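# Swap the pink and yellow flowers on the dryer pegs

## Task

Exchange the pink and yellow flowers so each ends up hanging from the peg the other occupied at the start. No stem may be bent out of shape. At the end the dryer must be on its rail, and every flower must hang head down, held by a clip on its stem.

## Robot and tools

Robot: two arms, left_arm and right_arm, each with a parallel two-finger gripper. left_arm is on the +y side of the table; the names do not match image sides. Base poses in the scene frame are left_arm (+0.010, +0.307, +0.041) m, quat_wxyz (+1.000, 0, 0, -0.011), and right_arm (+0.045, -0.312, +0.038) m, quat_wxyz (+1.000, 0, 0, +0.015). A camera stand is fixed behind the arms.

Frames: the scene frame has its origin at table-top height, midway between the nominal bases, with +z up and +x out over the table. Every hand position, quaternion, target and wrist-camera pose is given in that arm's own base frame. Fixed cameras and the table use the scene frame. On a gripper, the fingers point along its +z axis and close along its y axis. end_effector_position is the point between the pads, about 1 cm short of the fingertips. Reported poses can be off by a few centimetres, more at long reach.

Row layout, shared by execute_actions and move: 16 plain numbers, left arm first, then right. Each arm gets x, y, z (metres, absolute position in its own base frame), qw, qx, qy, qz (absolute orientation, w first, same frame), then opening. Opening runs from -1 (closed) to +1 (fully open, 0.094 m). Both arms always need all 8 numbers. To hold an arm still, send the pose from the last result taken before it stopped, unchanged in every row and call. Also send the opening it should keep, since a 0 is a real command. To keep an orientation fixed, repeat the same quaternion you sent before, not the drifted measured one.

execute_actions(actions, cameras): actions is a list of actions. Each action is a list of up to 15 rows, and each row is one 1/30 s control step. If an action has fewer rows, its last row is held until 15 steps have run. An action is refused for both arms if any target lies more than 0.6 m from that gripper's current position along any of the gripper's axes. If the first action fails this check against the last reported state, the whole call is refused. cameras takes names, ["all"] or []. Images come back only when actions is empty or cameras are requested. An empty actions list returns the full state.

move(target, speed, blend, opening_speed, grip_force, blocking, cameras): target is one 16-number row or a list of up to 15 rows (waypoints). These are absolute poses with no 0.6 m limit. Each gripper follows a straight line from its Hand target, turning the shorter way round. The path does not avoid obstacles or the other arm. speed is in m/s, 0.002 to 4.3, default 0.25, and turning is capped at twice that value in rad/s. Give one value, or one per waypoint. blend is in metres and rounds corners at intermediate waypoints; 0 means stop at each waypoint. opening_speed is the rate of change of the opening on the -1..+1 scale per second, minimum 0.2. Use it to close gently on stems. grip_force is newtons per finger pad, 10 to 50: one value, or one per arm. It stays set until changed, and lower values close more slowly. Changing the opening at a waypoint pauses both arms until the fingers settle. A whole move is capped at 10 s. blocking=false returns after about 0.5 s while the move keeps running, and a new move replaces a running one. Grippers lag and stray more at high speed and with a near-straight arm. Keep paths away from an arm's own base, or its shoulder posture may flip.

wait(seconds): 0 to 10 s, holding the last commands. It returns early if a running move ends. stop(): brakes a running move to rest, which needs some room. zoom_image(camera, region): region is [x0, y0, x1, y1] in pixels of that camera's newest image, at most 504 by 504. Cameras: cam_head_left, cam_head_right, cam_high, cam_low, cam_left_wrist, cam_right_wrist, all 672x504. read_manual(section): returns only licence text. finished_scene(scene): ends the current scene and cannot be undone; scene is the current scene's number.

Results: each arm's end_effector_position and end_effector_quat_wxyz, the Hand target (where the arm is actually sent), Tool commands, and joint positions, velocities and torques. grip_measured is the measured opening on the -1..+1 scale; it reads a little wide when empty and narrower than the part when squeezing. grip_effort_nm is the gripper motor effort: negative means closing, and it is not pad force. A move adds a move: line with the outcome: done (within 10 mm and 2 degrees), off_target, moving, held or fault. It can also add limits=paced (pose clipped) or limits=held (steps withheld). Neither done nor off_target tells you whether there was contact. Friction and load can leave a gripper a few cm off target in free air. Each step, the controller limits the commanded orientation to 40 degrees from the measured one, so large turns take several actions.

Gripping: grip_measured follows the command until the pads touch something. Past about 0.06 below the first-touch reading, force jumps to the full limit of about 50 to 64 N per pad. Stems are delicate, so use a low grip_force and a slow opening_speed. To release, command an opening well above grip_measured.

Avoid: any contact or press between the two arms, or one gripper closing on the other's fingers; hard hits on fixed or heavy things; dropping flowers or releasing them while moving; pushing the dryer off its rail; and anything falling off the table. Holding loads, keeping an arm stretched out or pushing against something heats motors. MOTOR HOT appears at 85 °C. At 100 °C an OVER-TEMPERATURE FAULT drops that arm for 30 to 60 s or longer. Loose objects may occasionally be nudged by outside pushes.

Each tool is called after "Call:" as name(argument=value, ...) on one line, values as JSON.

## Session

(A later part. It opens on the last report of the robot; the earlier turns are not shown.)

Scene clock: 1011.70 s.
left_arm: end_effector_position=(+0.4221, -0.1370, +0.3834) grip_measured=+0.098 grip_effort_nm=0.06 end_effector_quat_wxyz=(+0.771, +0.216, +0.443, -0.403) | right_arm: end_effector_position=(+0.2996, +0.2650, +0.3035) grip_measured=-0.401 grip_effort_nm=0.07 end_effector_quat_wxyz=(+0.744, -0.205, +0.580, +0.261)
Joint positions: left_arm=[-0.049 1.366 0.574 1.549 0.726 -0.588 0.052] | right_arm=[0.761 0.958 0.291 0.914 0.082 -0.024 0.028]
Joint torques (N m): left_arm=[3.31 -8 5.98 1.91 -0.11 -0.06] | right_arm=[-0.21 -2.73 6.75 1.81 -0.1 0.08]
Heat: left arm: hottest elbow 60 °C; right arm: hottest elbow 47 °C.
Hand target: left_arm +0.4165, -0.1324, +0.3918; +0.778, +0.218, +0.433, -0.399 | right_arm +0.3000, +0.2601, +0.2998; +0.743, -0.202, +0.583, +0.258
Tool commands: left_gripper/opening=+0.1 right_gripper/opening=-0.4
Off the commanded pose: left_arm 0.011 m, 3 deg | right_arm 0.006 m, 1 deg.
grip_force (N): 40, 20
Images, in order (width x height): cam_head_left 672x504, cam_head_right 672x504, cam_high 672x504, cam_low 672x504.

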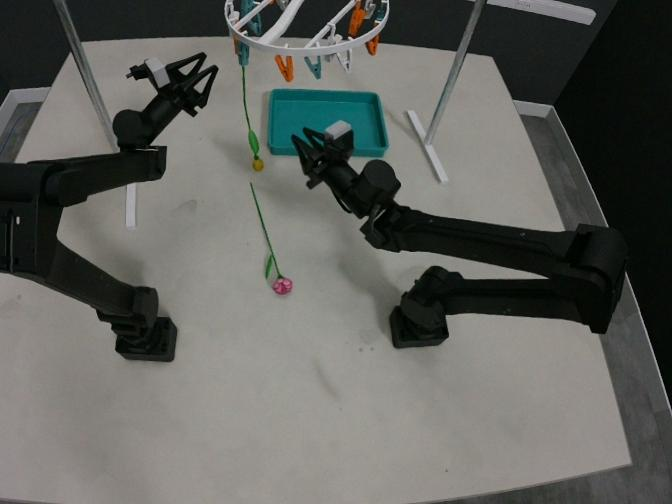

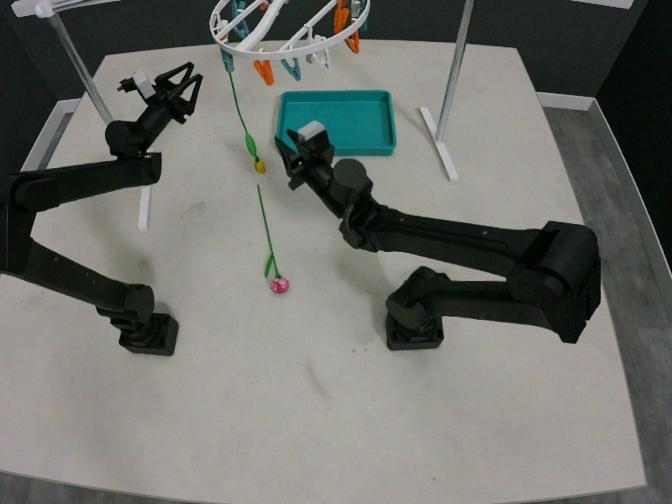

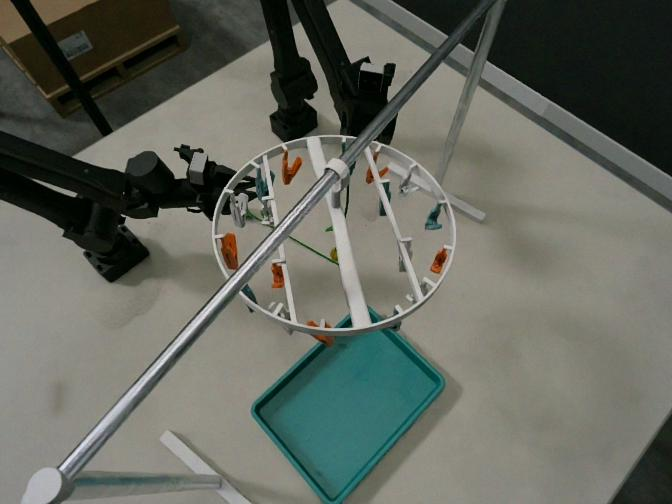

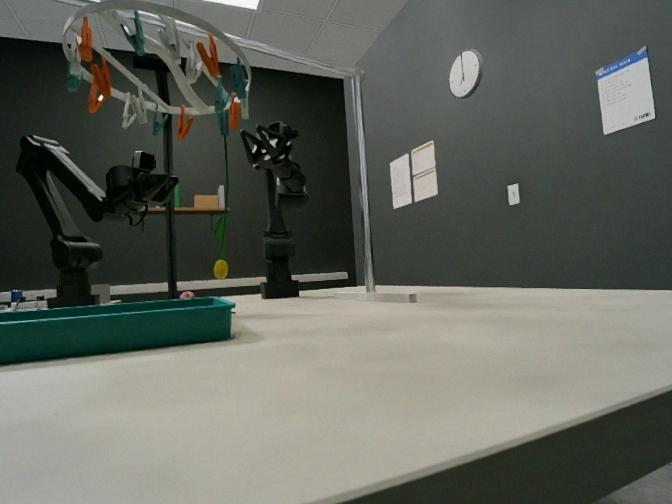

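Call:
move(target=[[0.37, -0.13, 0.30, 0.62089, 0.19826, 0.73994, -0.16637, 0.0, 0.33, 0.18, 0.33, 0.77906, -0.17725, 0.54551, 0.25313, 0.1], [0.3187, -0.2545, 0.09, 0.12074, -0.13471, 0.98337, 0.01654, 0.0, 0.345, 0.1, 0.365, 0.852, -0.12844, 0.44352, 0.24673, 0.1]], speed=0.35, blend=[0.0, 0], grip_force=[20, 40], opening_speed=1.0, cameras=["all"])

Scene clock: 1057.60 s.
left_arm: end_effector_position=(+0.3071, -0.2370, +0.0762) grip_measured=+0.002 grip_effort_nm=-0.12 end_effector_quat_wxyz=(+0.112, -0.134, +0.984, +0.030) | right_arm: end_effector_position=(+0.3431, +0.1030, +0.3623) grip_measured=+0.099 grip_effort_nm=0.08 end_effector_quat_wxyz=(+0.850, -0.132, +0.447, +0.244)
Joint positions: left_arm=[-0.75 1.426 0.888 -0.935 -0.212 -1.01 0.047] | right_arm=[0.118 1.072 0.264 1.458 -0.366 0.258 0.052]
Joint torques (N m): left_arm=[1.79 -7.65 10.47 0.18 -0.04 -0.05] | right_arm=[-0.15 -1.32 6.87 2 0.06 0.18]
Heat: left arm: hottest elbow 57 °C; right arm: hottest elbow 44 °C.
Hand target: left_arm +0.3180, -0.2540, +0.0902; +0.121, -0.135, +0.983, +0.016 | right_arm +0.3450, +0.1000, +0.3649; +0.852, -0.128, +0.444, +0.247
Off the commanded pose: left_arm 0.025 m, 2 deg | right_arm 0.004 m, 1 deg.
grip_force (N): 20, 40
move: off_target (left_arm)
camera_calibration:
cam_left_wrist: T_world_to_cam=[[0.257822, -0.965487, -0.0369272, -0.305285], [-0.944215, -0.259879, 0.202289, 0.250752], [-0.204904, -0.0172874, -0.978629, 0.22577], [0, 0, 0, 1]] pos_world=[0.361734, -0.225681, 0.158947]
cam_right_wrist: T_world_to_cam=[[0.533282, -0.84577, 0.0168213, -0.103009], [0.153466, 0.0771714, -0.985136, 0.336621], [0.831901, 0.527937, 0.170951, -0.31293], [0, 0, 0, 1]] pos_world=[0.2636, 0.0521081, 0.386846]

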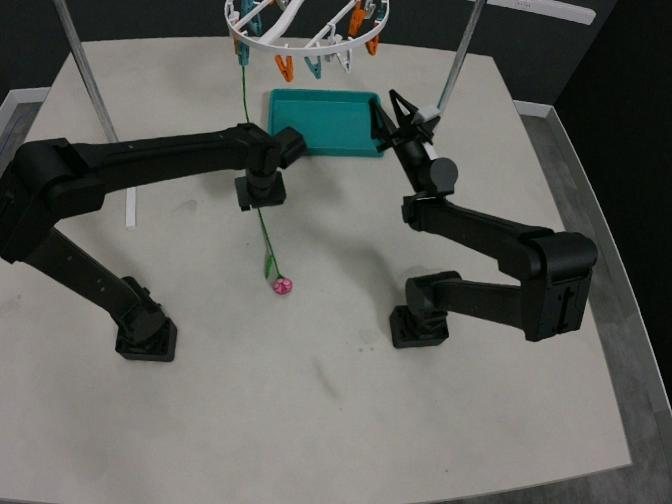

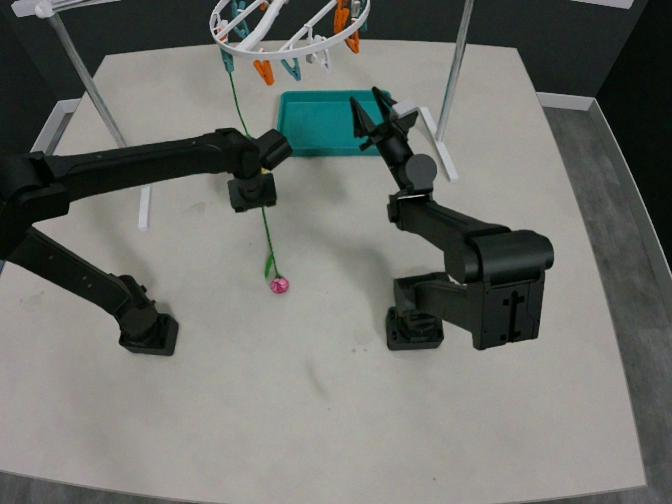

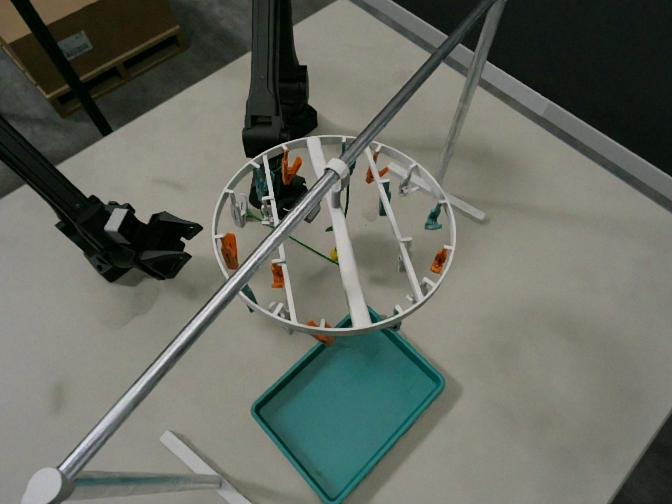

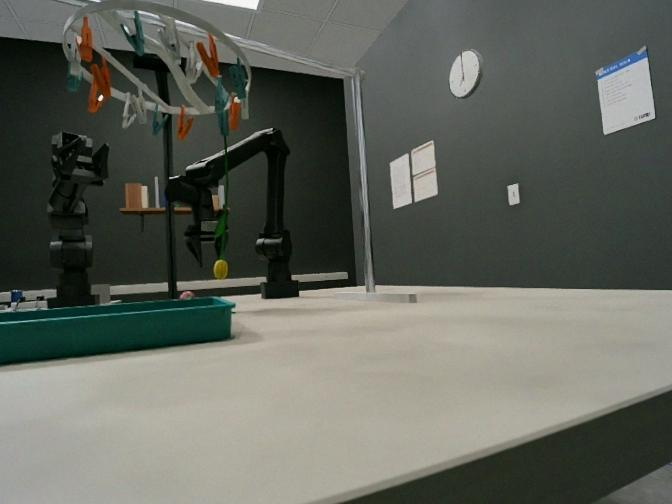

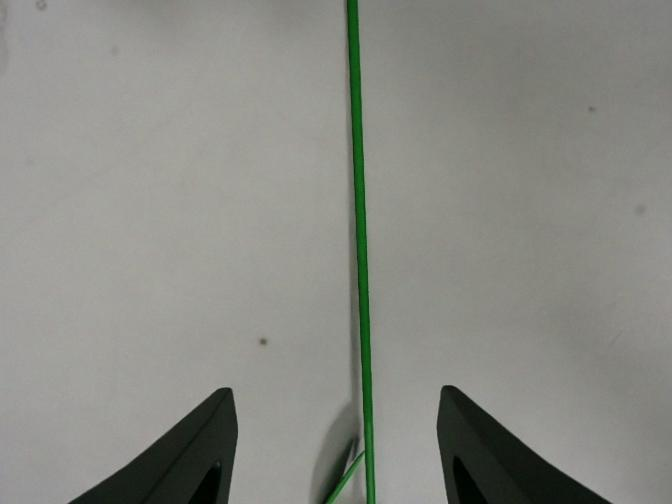

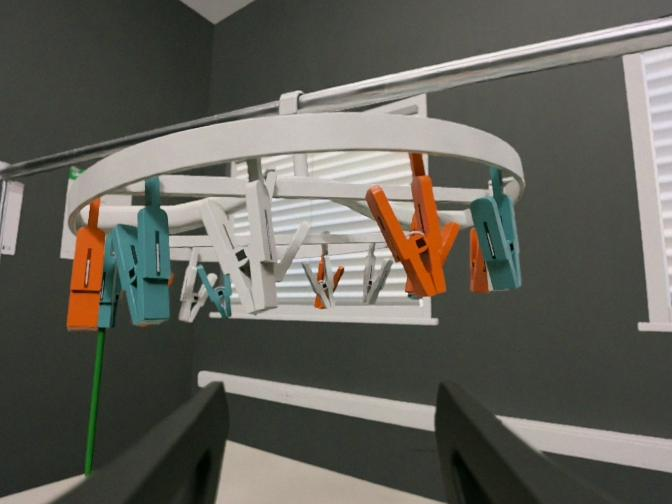

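Call:
zoom_image(camera="cam_left_wrist", region=[340, 250, 385, 320])

Scaled by 7.200 from the camera's 672x504 image, which has a finer 960x720 frame.

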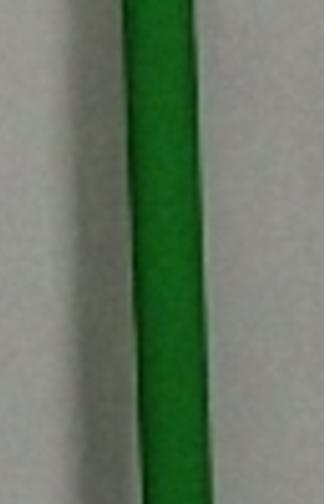

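Call:
move(target=[0.3206, -0.2618, -0.015, 0.1204, -0.15356, 0.9806, 0.01885, 0.0, 0.345, 0.1, 0.365, 0.852, -0.12844, 0.44352, 0.24673, 0.1], speed=0.15, cameras=["cam_left_wrist", "cam_low"])

Scene clock: 1074.33 s.
left_arm: end_effector_position=(+0.3204, -0.2555, -0.0126) grip_measured=+0.002 grip_effort_nm=-0.12 end_effector_quat_wxyz=(+0.116, -0.154, +0.981, +0.022) | right_arm: end_effector_position=(+0.3431, +0.1030, +0.3623) grip_measured=+0.099 grip_effort_nm=0.07 end_effector_quat_wxyz=(+0.850, -0.132, +0.447, +0.244)
Joint positions: left_arm=[-0.762 1.639 0.84 -0.664 -0.212 -1.062 0.047] | right_arm=[0.118 1.072 0.264 1.458 -0.366 0.258 0.052]
Joint torques (N m): left_arm=[1.73 -9.23 5.86 1.18 -0.26 -0.08] | right_arm=[-0.15 -1.32 6.82 2.03 0.04 0.19]
Heat: left arm: hottest elbow 60 °C; right arm: hottest elbow 44 °C.
Hand target: left_arm +0.3205, -0.2617, -0.0149; +0.120, -0.154, +0.981, +0.019 | right_arm +0.3450, +0.1000, +0.3649; +0.852, -0.128, +0.444, +0.247
Off the commanded pose: left_arm 0.007 m, 1 deg | right_arm 0.004 m, 1 deg.
grip_force (N): 20, 40
move: done
camera_calibration:
cam_left_wrist: T_world_to_cam=[[0.29601, -0.955047, -0.016249, -0.339169], [-0.935722, -0.293353, 0.19588, 0.265153], [-0.191841, -0.0427778, -0.980493, 0.13056], [0, 0, 0, 1]] pos_world=[0.373553, -0.240554, 0.0705644]
Images, in order (width x height): cam_low 672x504, cam_left_wrist 672x504.

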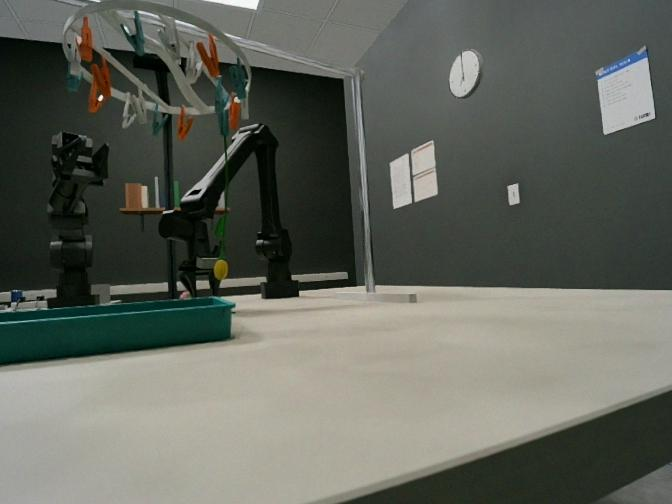

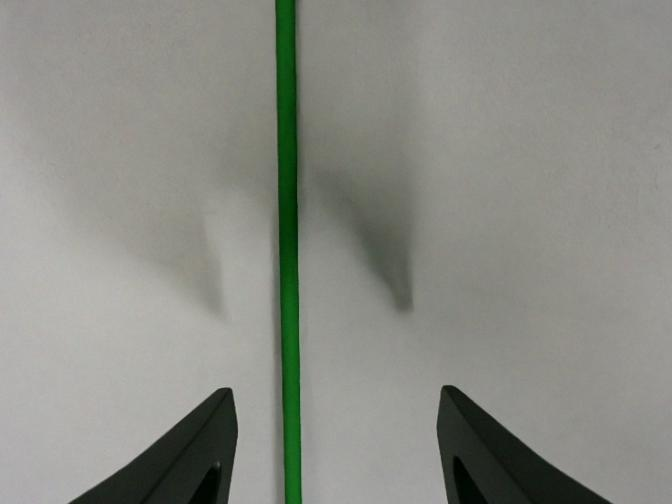

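Call:
move(target=[[0.317, -0.239, -0.014, 0.1204, -0.15356, 0.9806, 0.01885, 0.0, 0.345, 0.1, 0.365, 0.852, -0.12844, 0.44352, 0.24673, 0.1], [0.317, -0.239, -0.032, 0.1204, -0.15356, 0.9806, 0.01885, 0.0, 0.345, 0.1, 0.365, 0.852, -0.12844, 0.44352, 0.24673, 0.1]], speed=0.1, cameras=["cam_left_wrist"])

Scene clock: 1080.30 s.
left_arm: end_effector_position=(+0.3137, -0.2421, -0.0268) grip_measured=+0.002 grip_effort_nm=-0.12 end_effector_quat_wxyz=(+0.121, -0.153, +0.981, +0.018) | right_arm: end_effector_position=(+0.3431, +0.1030, +0.3623) grip_measured=+0.099 grip_effort_nm=0.07 end_effector_quat_wxyz=(+0.850, -0.132, +0.447, +0.244)
Joint positions: left_arm=[-0.749 1.636 0.779 -0.59 -0.212 -1.045 0.047] | right_arm=[0.118 1.072 0.264 1.458 -0.366 0.258 0.052]
Joint torques (N m): left_arm=[3.43 -8.59 5.2 1.26 -0.11 0.16] | right_arm=[-0.32 -1.32 6.89 2.03 0.05 0.19]
Heat: left arm: hottest elbow 58 °C; right arm: hottest elbow 44 °C.
Hand target: left_arm +0.3169, -0.2390, -0.0319; +0.120, -0.154, +0.981, +0.019 | right_arm +0.3450, +0.1000, +0.3649; +0.852, -0.128, +0.444, +0.247
Off the commanded pose: left_arm 0.007 m, 0 deg | right_arm 0.004 m, 1 deg.
grip_force (N): 20, 40
move: done
camera_calibration:
cam_left_wrist: T_world_to_cam=[[0.292588, -0.956219, -0.00606441, -0.323468], [-0.938845, -0.288464, 0.188037, 0.267593], [-0.181554, -0.0493236, -0.982143, 0.111032], [0, 0, 0, 1]] pos_world=[0.36603, -0.226639, 0.0567704]
Images, in order (width x height): cam_left_wrist 672x504.

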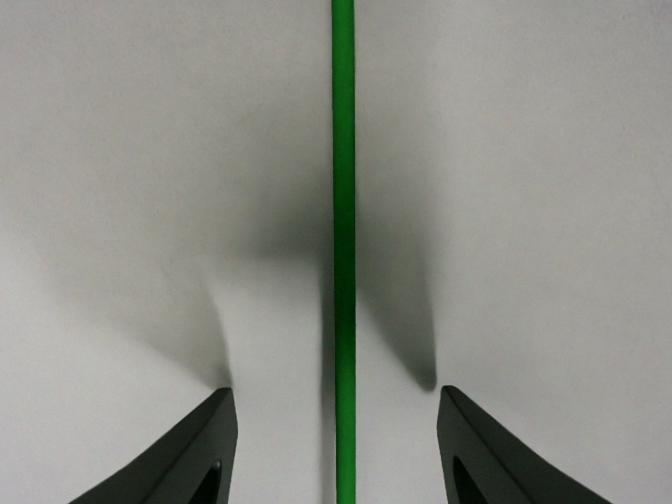

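Call:
move(target=[[0.317, -0.239, -0.032, 0.1204, -0.15356, 0.9806, 0.01885, -0.8, 0.345, 0.1, 0.365, 0.852, -0.12844, 0.44352, 0.24673, 0.1], [0.317, -0.239, -0.032, 0.1204, -0.15356, 0.9806, 0.01885, -1.0, 0.345, 0.1, 0.365, 0.852, -0.12844, 0.44352, 0.24673, 0.1], [0.317, -0.239, 0.004, 0.1204, -0.15356, 0.9806, 0.01885, -1.0, 0.4, 0.108, 0.42, 0.852, -0.12844, 0.44352, 0.24673, 0.1]], grip_force=[20, 40], speed=0.1, cameras=["cam_left_wrist", "cam_head_left"])

Scene clock: 1111.63 s.
left_arm: end_effector_position=(+0.3040, -0.2330, -0.0106) grip_measured=-0.922 grip_effort_nm=-0.51 end_effector_quat_wxyz=(+0.110, -0.151, +0.982, +0.032) | right_arm: end_effector_position=(+0.3899, +0.1086, +0.4001) grip_measured=+0.099 grip_effort_nm=0.07 end_effector_quat_wxyz=(+0.845, -0.131, +0.456, +0.245)
Joint positions: left_arm=[-0.749 1.585 0.779 -0.676 -0.212 -1.044 0.004] | right_arm=[0.118 1.096 0.426 1.299 -0.366 0.258 0.052]
Joint torques (N m): left_arm=[3.37 -10.58 7.41 0.16 -0.12 0.17] | right_arm=[0.26 -2.96 10.78 1.1 0.22 0.15]
Heat: left arm: hottest elbow 54 °C; right arm: hottest elbow 43 °C.
Hand target: left_arm +0.3168, -0.2388, +0.0041; +0.121, -0.154, +0.981, +0.019 | right_arm +0.3989, +0.1078, +0.4195; +0.852, -0.129, +0.444, +0.247
Off the commanded pose: left_arm 0.020 m, 2 deg | right_arm 0.022 m, 2 deg.
grip_force (N): 20, 40
move: off_target (left_arm, right_arm)
camera_calibration:
cam_left_wrist: T_world_to_cam=[[0.291692, -0.955801, -0.0368775, -0.311857], [-0.933823, -0.292908, 0.205375, 0.255538], [-0.207099, -0.025469, -0.977988, 0.138989], [0, 0, 0, 1]] pos_world=[0.358378, -0.219684, 0.0719485]
Images, in order (width x height): cam_head_left 672x504, cam_left_wrist 672x504.

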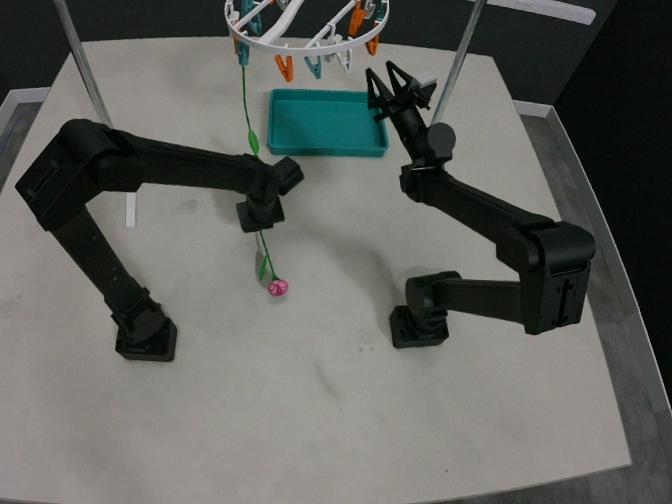

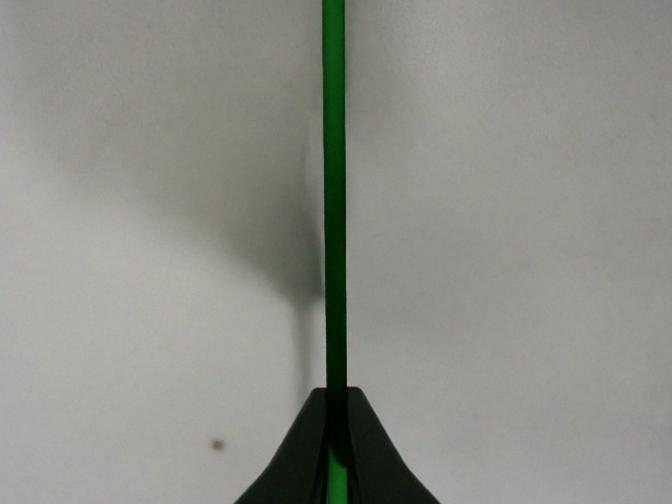

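Call:
move(target=[[0.325, -0.345, 0.03, 0.1204, -0.15356, 0.9806, 0.01885, -1.0, 0.4, 0.108, 0.42, 0.852, -0.12844, 0.44352, 0.24673, 0.15], [0.345, -0.365, 0.13, 0.38122, 0.08052, 0.92036, -0.03335, -1.0, 0.42, 0.112, 0.44, 0.852, -0.12844, 0.44352, 0.24673, 0.15], [0.358, -0.361, 0.19, 0.73296, 0.23296, 0.56242, -0.3036, -1.0, 0.426, 0.1131, 0.4485, 0.852, -0.12844, 0.44352, 0.24673, 0.15]], grip_force=[20, 40], speed=0.22, blend=[0.03, 0.03, 0], cameras=["all"])

Scene clock: 1122.80 s.
left_arm: end_effector_position=(+0.3512, -0.3614, +0.1851) grip_measured=-0.922 grip_effort_nm=-0.51 end_effector_quat_wxyz=(+0.723, +0.236, +0.572, -0.307) | right_arm: end_effector_position=(+0.4170, +0.1109, +0.4272) grip_measured=+0.149 grip_effort_nm=0.08 end_effector_quat_wxyz=(+0.845, -0.128, +0.458, +0.244)
Joint positions: left_arm=[-0.802 1.736 0.461 1.51 -0.008 -0.008 0.004] | right_arm=[0.118 1.119 0.529 1.216 -0.361 0.258 0.054]
Joint torques (N m): left_arm=[3.37 -7.88 4.59 2.92 0.15 0.16] | right_arm=[0.67 -4.07 11.4 1.14 0.22 0.1]
Heat: left arm: hottest elbow 54 °C; right arm: hottest elbow 45 °C.
Hand target: left_arm +0.3578, -0.3610, +0.1900; +0.733, +0.233, +0.563, -0.304 | right_arm +0.4247, +0.1128, +0.4481; +0.852, -0.128, +0.443, +0.247
Off the commanded pose: left_arm 0.008 m, 2 deg | right_arm 0.023 m, 2 deg.
grip_force (N): 20, 40
move: off_target (right_arm); blend cut to 0 m at target 1
camera_calibration:
cam_left_wrist: T_world_to_cam=[[-0.708644, -0.705563, -0.00198249, -0.00589798], [-0.138356, 0.141715, -0.980191, 0.319045], [0.691868, -0.694333, -0.198044, -0.364883], [0, 0, 0, 1]] pos_world=[0.292413, -0.302725, 0.24045]
cam_right_wrist: T_world_to_cam=[[0.52964, -0.848215, 0.00359356, -0.129396], [0.130255, 0.0771455, -0.988475, 0.399738], [0.838162, 0.524004, 0.151343, -0.383388], [0, 0, 0, 1]] pos_world=[0.337807, 0.0603027, 0.45362]

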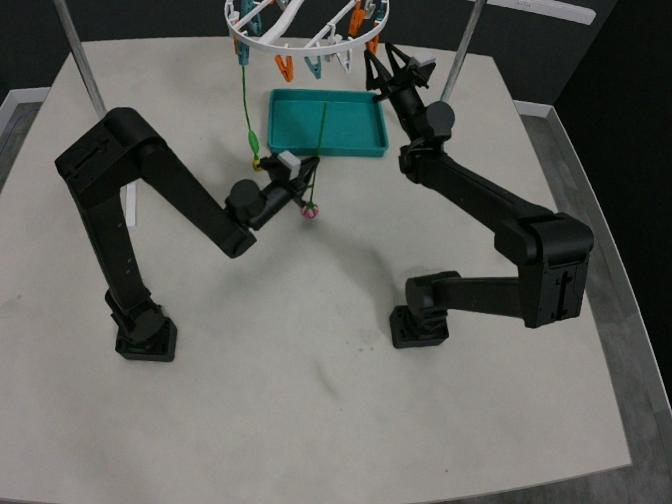

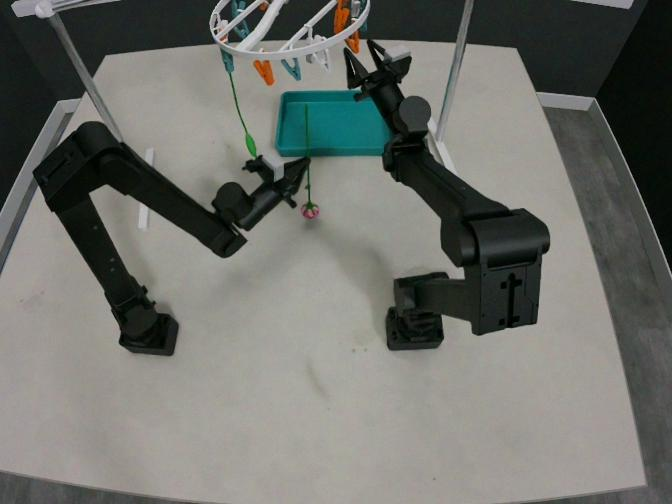

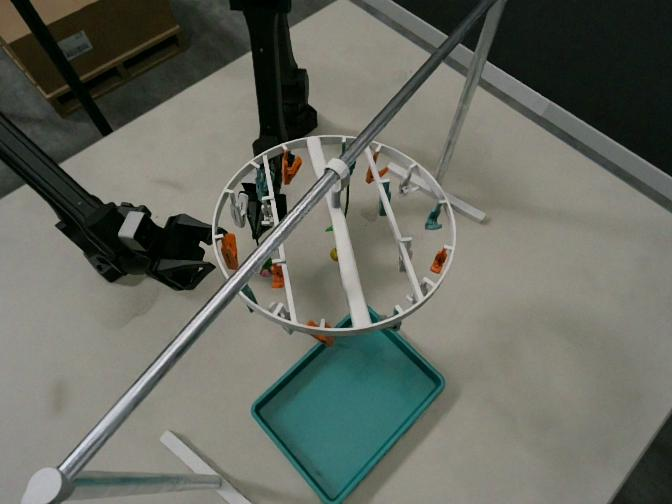

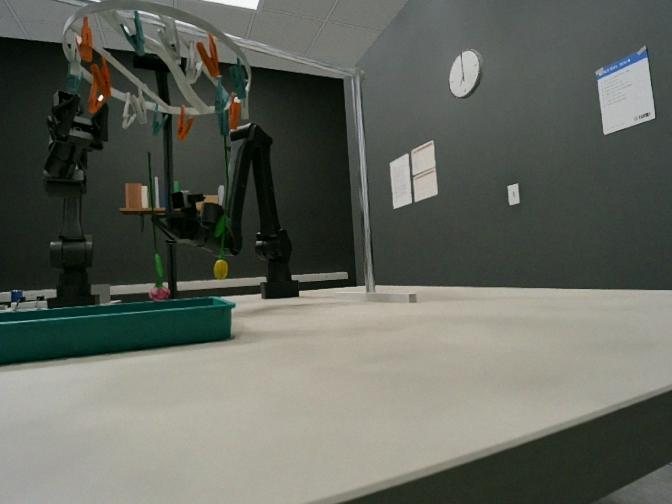

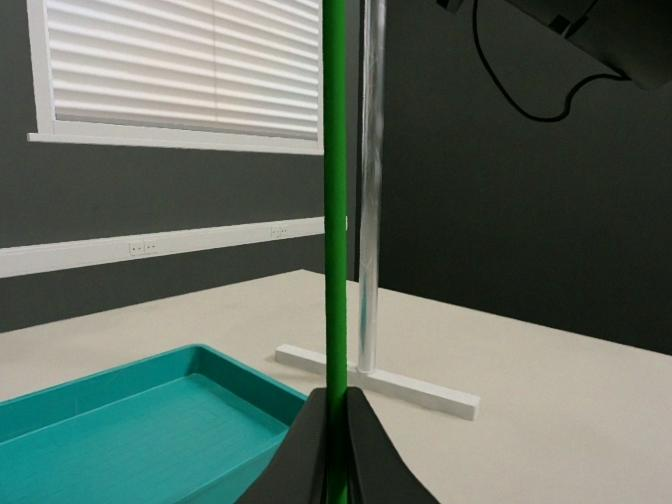

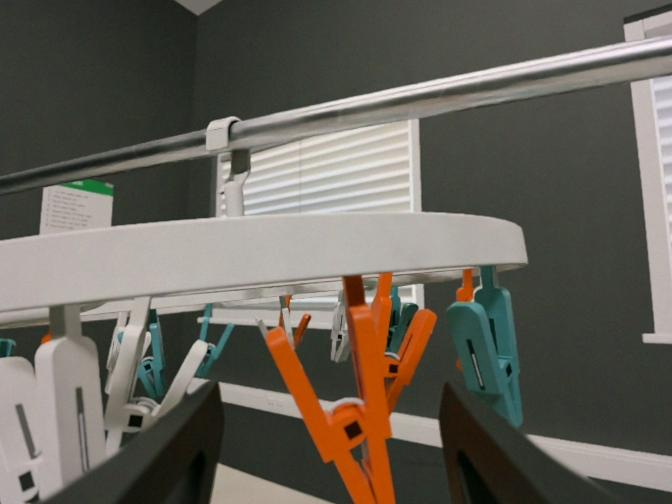

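Call:
move(target=[0.358, -0.361, 0.19, 0.73296, 0.23296, 0.56242, -0.3036, -1.0, 0.443, 0.1245, 0.461, 0.852, -0.12844, 0.44352, 0.24673, 0.15], grip_force=[20, 40], speed=0.1, cameras=["cam_right_wrist"])

Scene clock: 1130.23 s.
left_arm: end_effector_position=(+0.3512, -0.3614, +0.1852) grip_measured=-0.922 grip_effort_nm=-0.51 end_effector_quat_wxyz=(+0.723, +0.236, +0.572, -0.307) | right_arm: end_effector_position=(+0.4349, +0.1189, +0.4389) grip_measured=+0.149 grip_effort_nm=0.07 end_effector_quat_wxyz=(+0.844, -0.123, +0.460, +0.249)
Joint positions: left_arm=[-0.802 1.736 0.461 1.51 -0.008 -0.008 0.004] | right_arm=[0.14 1.151 0.59 1.18 -0.338 0.258 0.054]
Joint torques (N m): left_arm=[3.37 -7.88 4.59 2.95 0.15 0.17] | right_arm=[1.44 -4.95 11.58 1.16 0.21 -0.07]
Heat: left arm: hottest elbow 54 °C; right arm: hottest elbow 45 °C.
Hand target: left_arm +0.3578, -0.3609, +0.1900; +0.733, +0.233, +0.563, -0.304 | right_arm +0.4417, +0.1241, +0.4604; +0.852, -0.128, +0.444, +0.247
Off the commanded pose: left_arm 0.008 m, 2 deg | right_arm 0.024 m, 2 deg.
grip_force (N): 20, 40
move: off_target (right_arm)
camera_calibration:
cam_right_wrist: T_world_to_cam=[[0.532174, -0.846559, -0.0113236, -0.1269], [0.12124, 0.0894388, -0.988586, 0.410838], [0.837909, 0.524727, 0.150234, -0.40397], [0, 0, 0, 1]] pos_world=[0.356213, 0.0678011, 0.465401]
Images, in order (width x height): cam_right_wrist 672x504.

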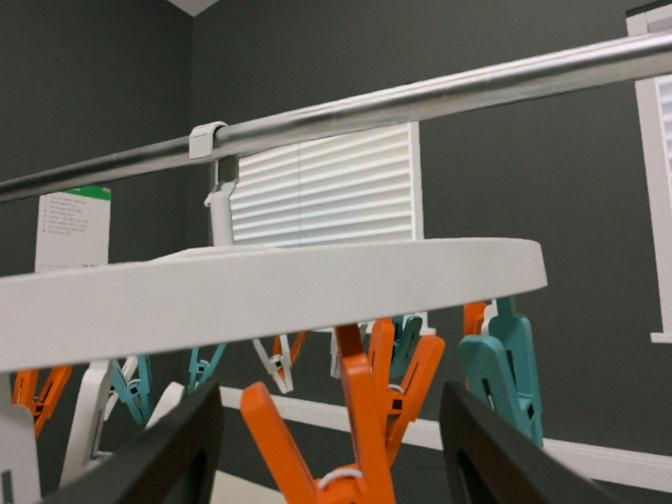

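Call:
move(target=[0.358, -0.361, 0.19, 0.73296, 0.23296, 0.56242, -0.3036, -1.0, 0.4478, 0.1318, 0.461, 0.852, -0.12844, 0.44352, 0.24673, 0.15], grip_force=[20, 40], speed=0.08, cameras=["cam_right_wrist"])

Scene clock: 1140.57 s.
left_arm: end_effector_position=(+0.3512, -0.3614, +0.1852) grip_measured=-0.922 grip_effort_nm=-0.51 end_effector_quat_wxyz=(+0.723, +0.236, +0.572, -0.307) | right_arm: end_effector_position=(+0.4398, +0.1258, +0.4390) grip_measured=+0.149 grip_effort_nm=0.07 end_effector_quat_wxyz=(+0.843, -0.121, +0.460, +0.251)
Joint positions: left_arm=[-0.802 1.736 0.461 1.51 -0.008 -0.008 0.004] | right_arm=[0.159 1.168 0.604 1.18 -0.322 0.251 0.054]
Joint torques (N m): left_arm=[3.31 -7.82 4.59 2.95 0.15 0.17] | right_arm=[1.32 -5.36 11.54 1.09 0.22 -0.14]
Heat: left arm: hottest elbow 53 °C; right arm: hottest elbow 46 °C.
Hand target: left_arm +0.3578, -0.3609, +0.1900; +0.733, +0.233, +0.563, -0.304 | right_arm +0.4465, +0.1313, +0.4604; +0.852, -0.128, +0.444, +0.247
Off the commanded pose: left_arm 0.008 m, 2 deg | right_arm 0.024 m, 2 deg.
grip_force (N): 20, 40
move: off_target (right_arm)
camera_calibration:
cam_right_wrist: T_world_to_cam=[[0.53442, -0.845074, -0.0156379, -0.122886], [0.118782, 0.0934091, -0.988517, 0.410295], [0.836831, 0.526426, 0.150299, -0.411407], [0, 0, 0, 1]] pos_world=[0.361215, 0.0744027, 0.465496]
Images, in order (width x height): cam_right_wrist 672x504.

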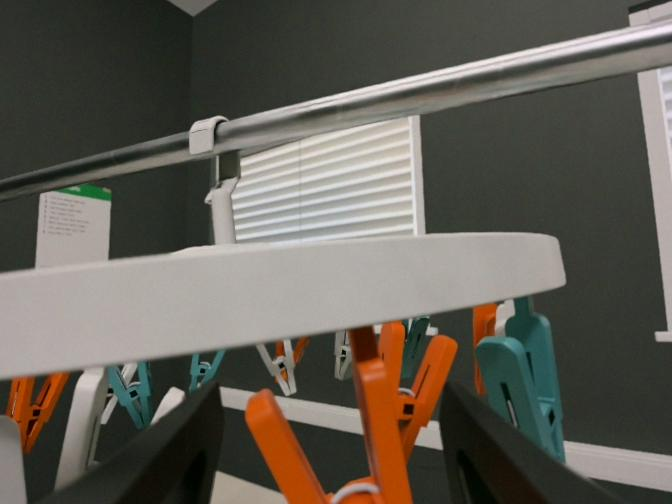

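Call:
move(target=[0.358, -0.361, 0.19, 0.73296, 0.23296, 0.56242, -0.3036, -1.0, 0.4478, 0.1318, 0.461, 0.852, -0.12844, 0.44352, 0.24673, -0.75], grip_force=[20, 40], speed=0.08, opening_speed=0.5, cameras=["all"])

Call:
zoom_image(camera="cam_low", region=[70, 50, 170, 210])

Call:
zoom_image(camera="cam_head_left", region=[340, 20, 400, 90])

Call:
zoom_image(camera="cam_head_right", region=[320, 20, 380, 90])

Call:
zoom_image(camera="cam_high", region=[190, 200, 310, 320])

Scene clock: 1148.10 s.
left_arm: end_effector_position=(+0.3512, -0.3614, +0.1852) grip_measured=-0.922 grip_effort_nm=-0.51 end_effector_quat_wxyz=(+0.723, +0.236, +0.572, -0.307) | right_arm: end_effector_position=(+0.4401, +0.1256, +0.4391) grip_measured=-0.568 grip_effort_nm=-0.83 end_effector_quat_wxyz=(+0.843, -0.121, +0.460, +0.250)
Joint positions: left_arm=[-0.802 1.736 0.461 1.51 -0.008 -0.008 0.004] | right_arm=[0.159 1.169 0.604 1.18 -0.32 0.25 0.02]
Joint torques (N m): left_arm=[3.37 -7.82 4.59 2.96 0.16 0.17] | right_arm=[1.49 -5.25 11.6 1.11 0.11 -0.11]
Heat: left arm: hottest elbow 53 °C; right arm: hottest elbow 47 °C.
Hand target: left_arm +0.3578, -0.3609, +0.1900; +0.733, +0.233, +0.563, -0.304 | right_arm +0.4464, +0.1313, +0.4605; +0.852, -0.128, +0.443, +0.247
Off the commanded pose: left_arm 0.008 m, 2 deg | right_arm 0.024 m, 2 deg.
grip_force (N): 20, 40
move: off_target (right_arm)
camera_calibration:
cam_left_wrist: T_world_to_cam=[[-0.708595, -0.705613, -0.00199743, -0.0058532], [-0.138143, 0.141501, -0.980252, 0.319016], [0.691961, -0.694326, -0.197742, -0.364892], [0, 0, 0, 1]] pos_world=[0.292413, -0.302625, 0.24055]
cam_right_wrist: T_world_to_cam=[[0.532557, -0.846248, -0.0156999, -0.122289], [0.119293, 0.093411, -0.988455, 0.410068], [0.837945, 0.524536, 0.150698, -0.411967], [0, 0, 0, 1]] pos_world=[0.361414, 0.0743001, 0.465496]

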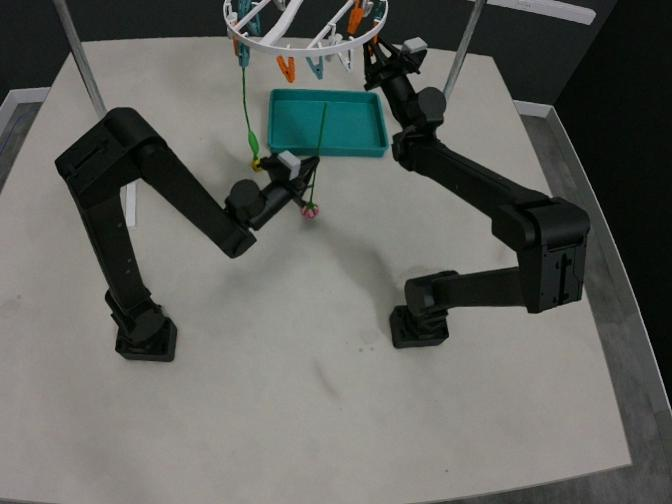

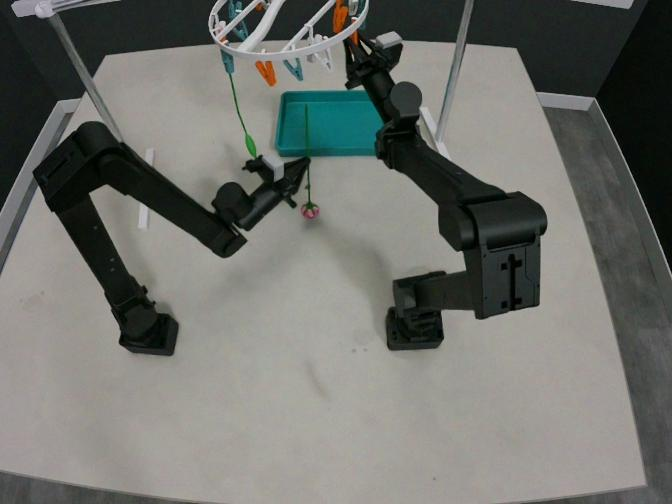

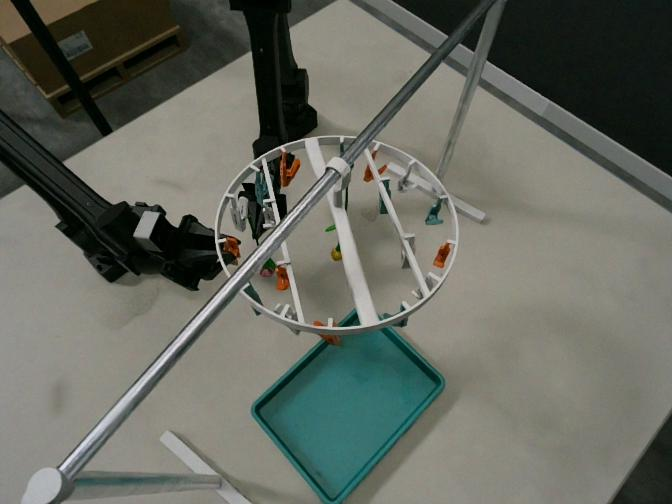

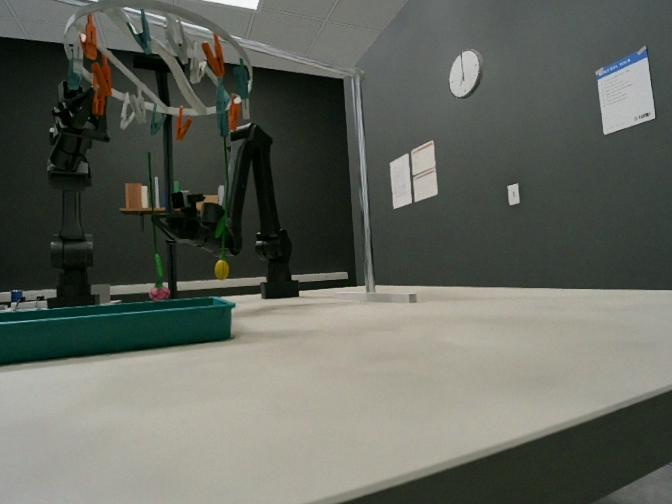

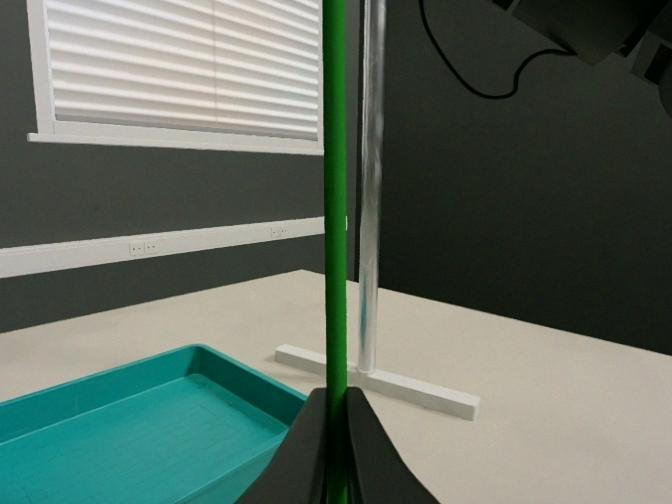

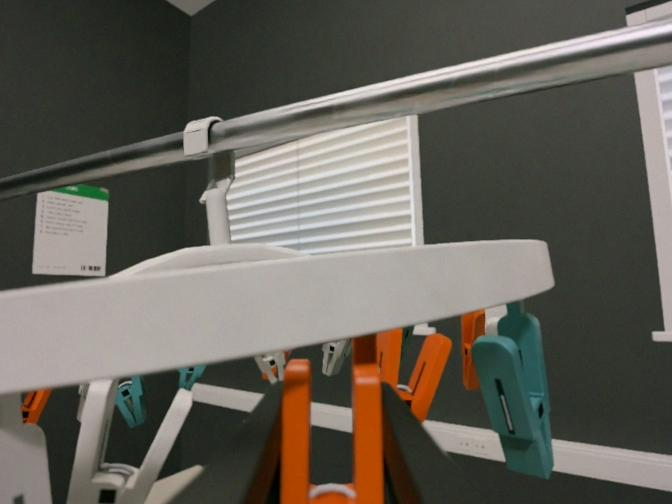

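Scaled by 3.150 from the camera's 672x504 image, which has a finer 960x720 frame.

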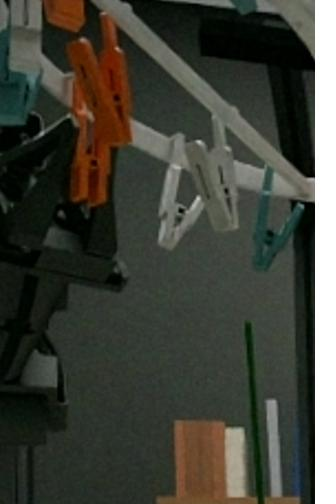

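Scaled by 7.200 from the camera's 672x504 image, which has a finer 960x720 frame.

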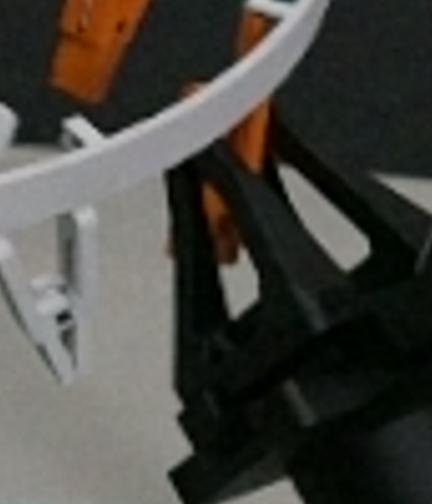

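Scaled by 7.200 from the camera's 672x504 image, which has a finer 960x720 frame.

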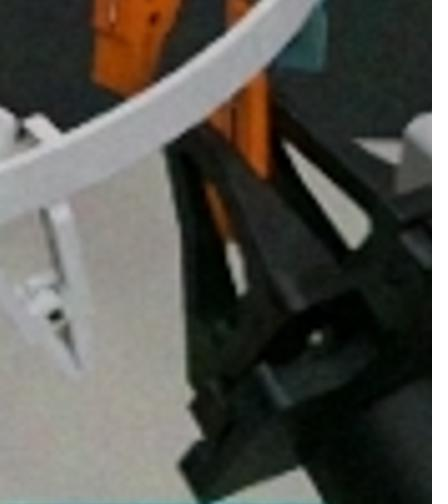

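Scaled by 4.200 from the camera's 672x504 image, which has a finer 960x720 frame.

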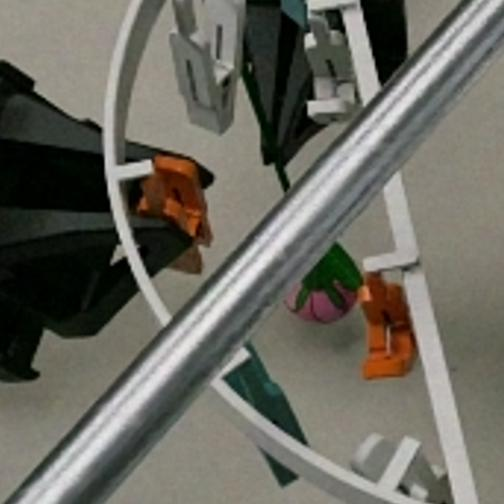

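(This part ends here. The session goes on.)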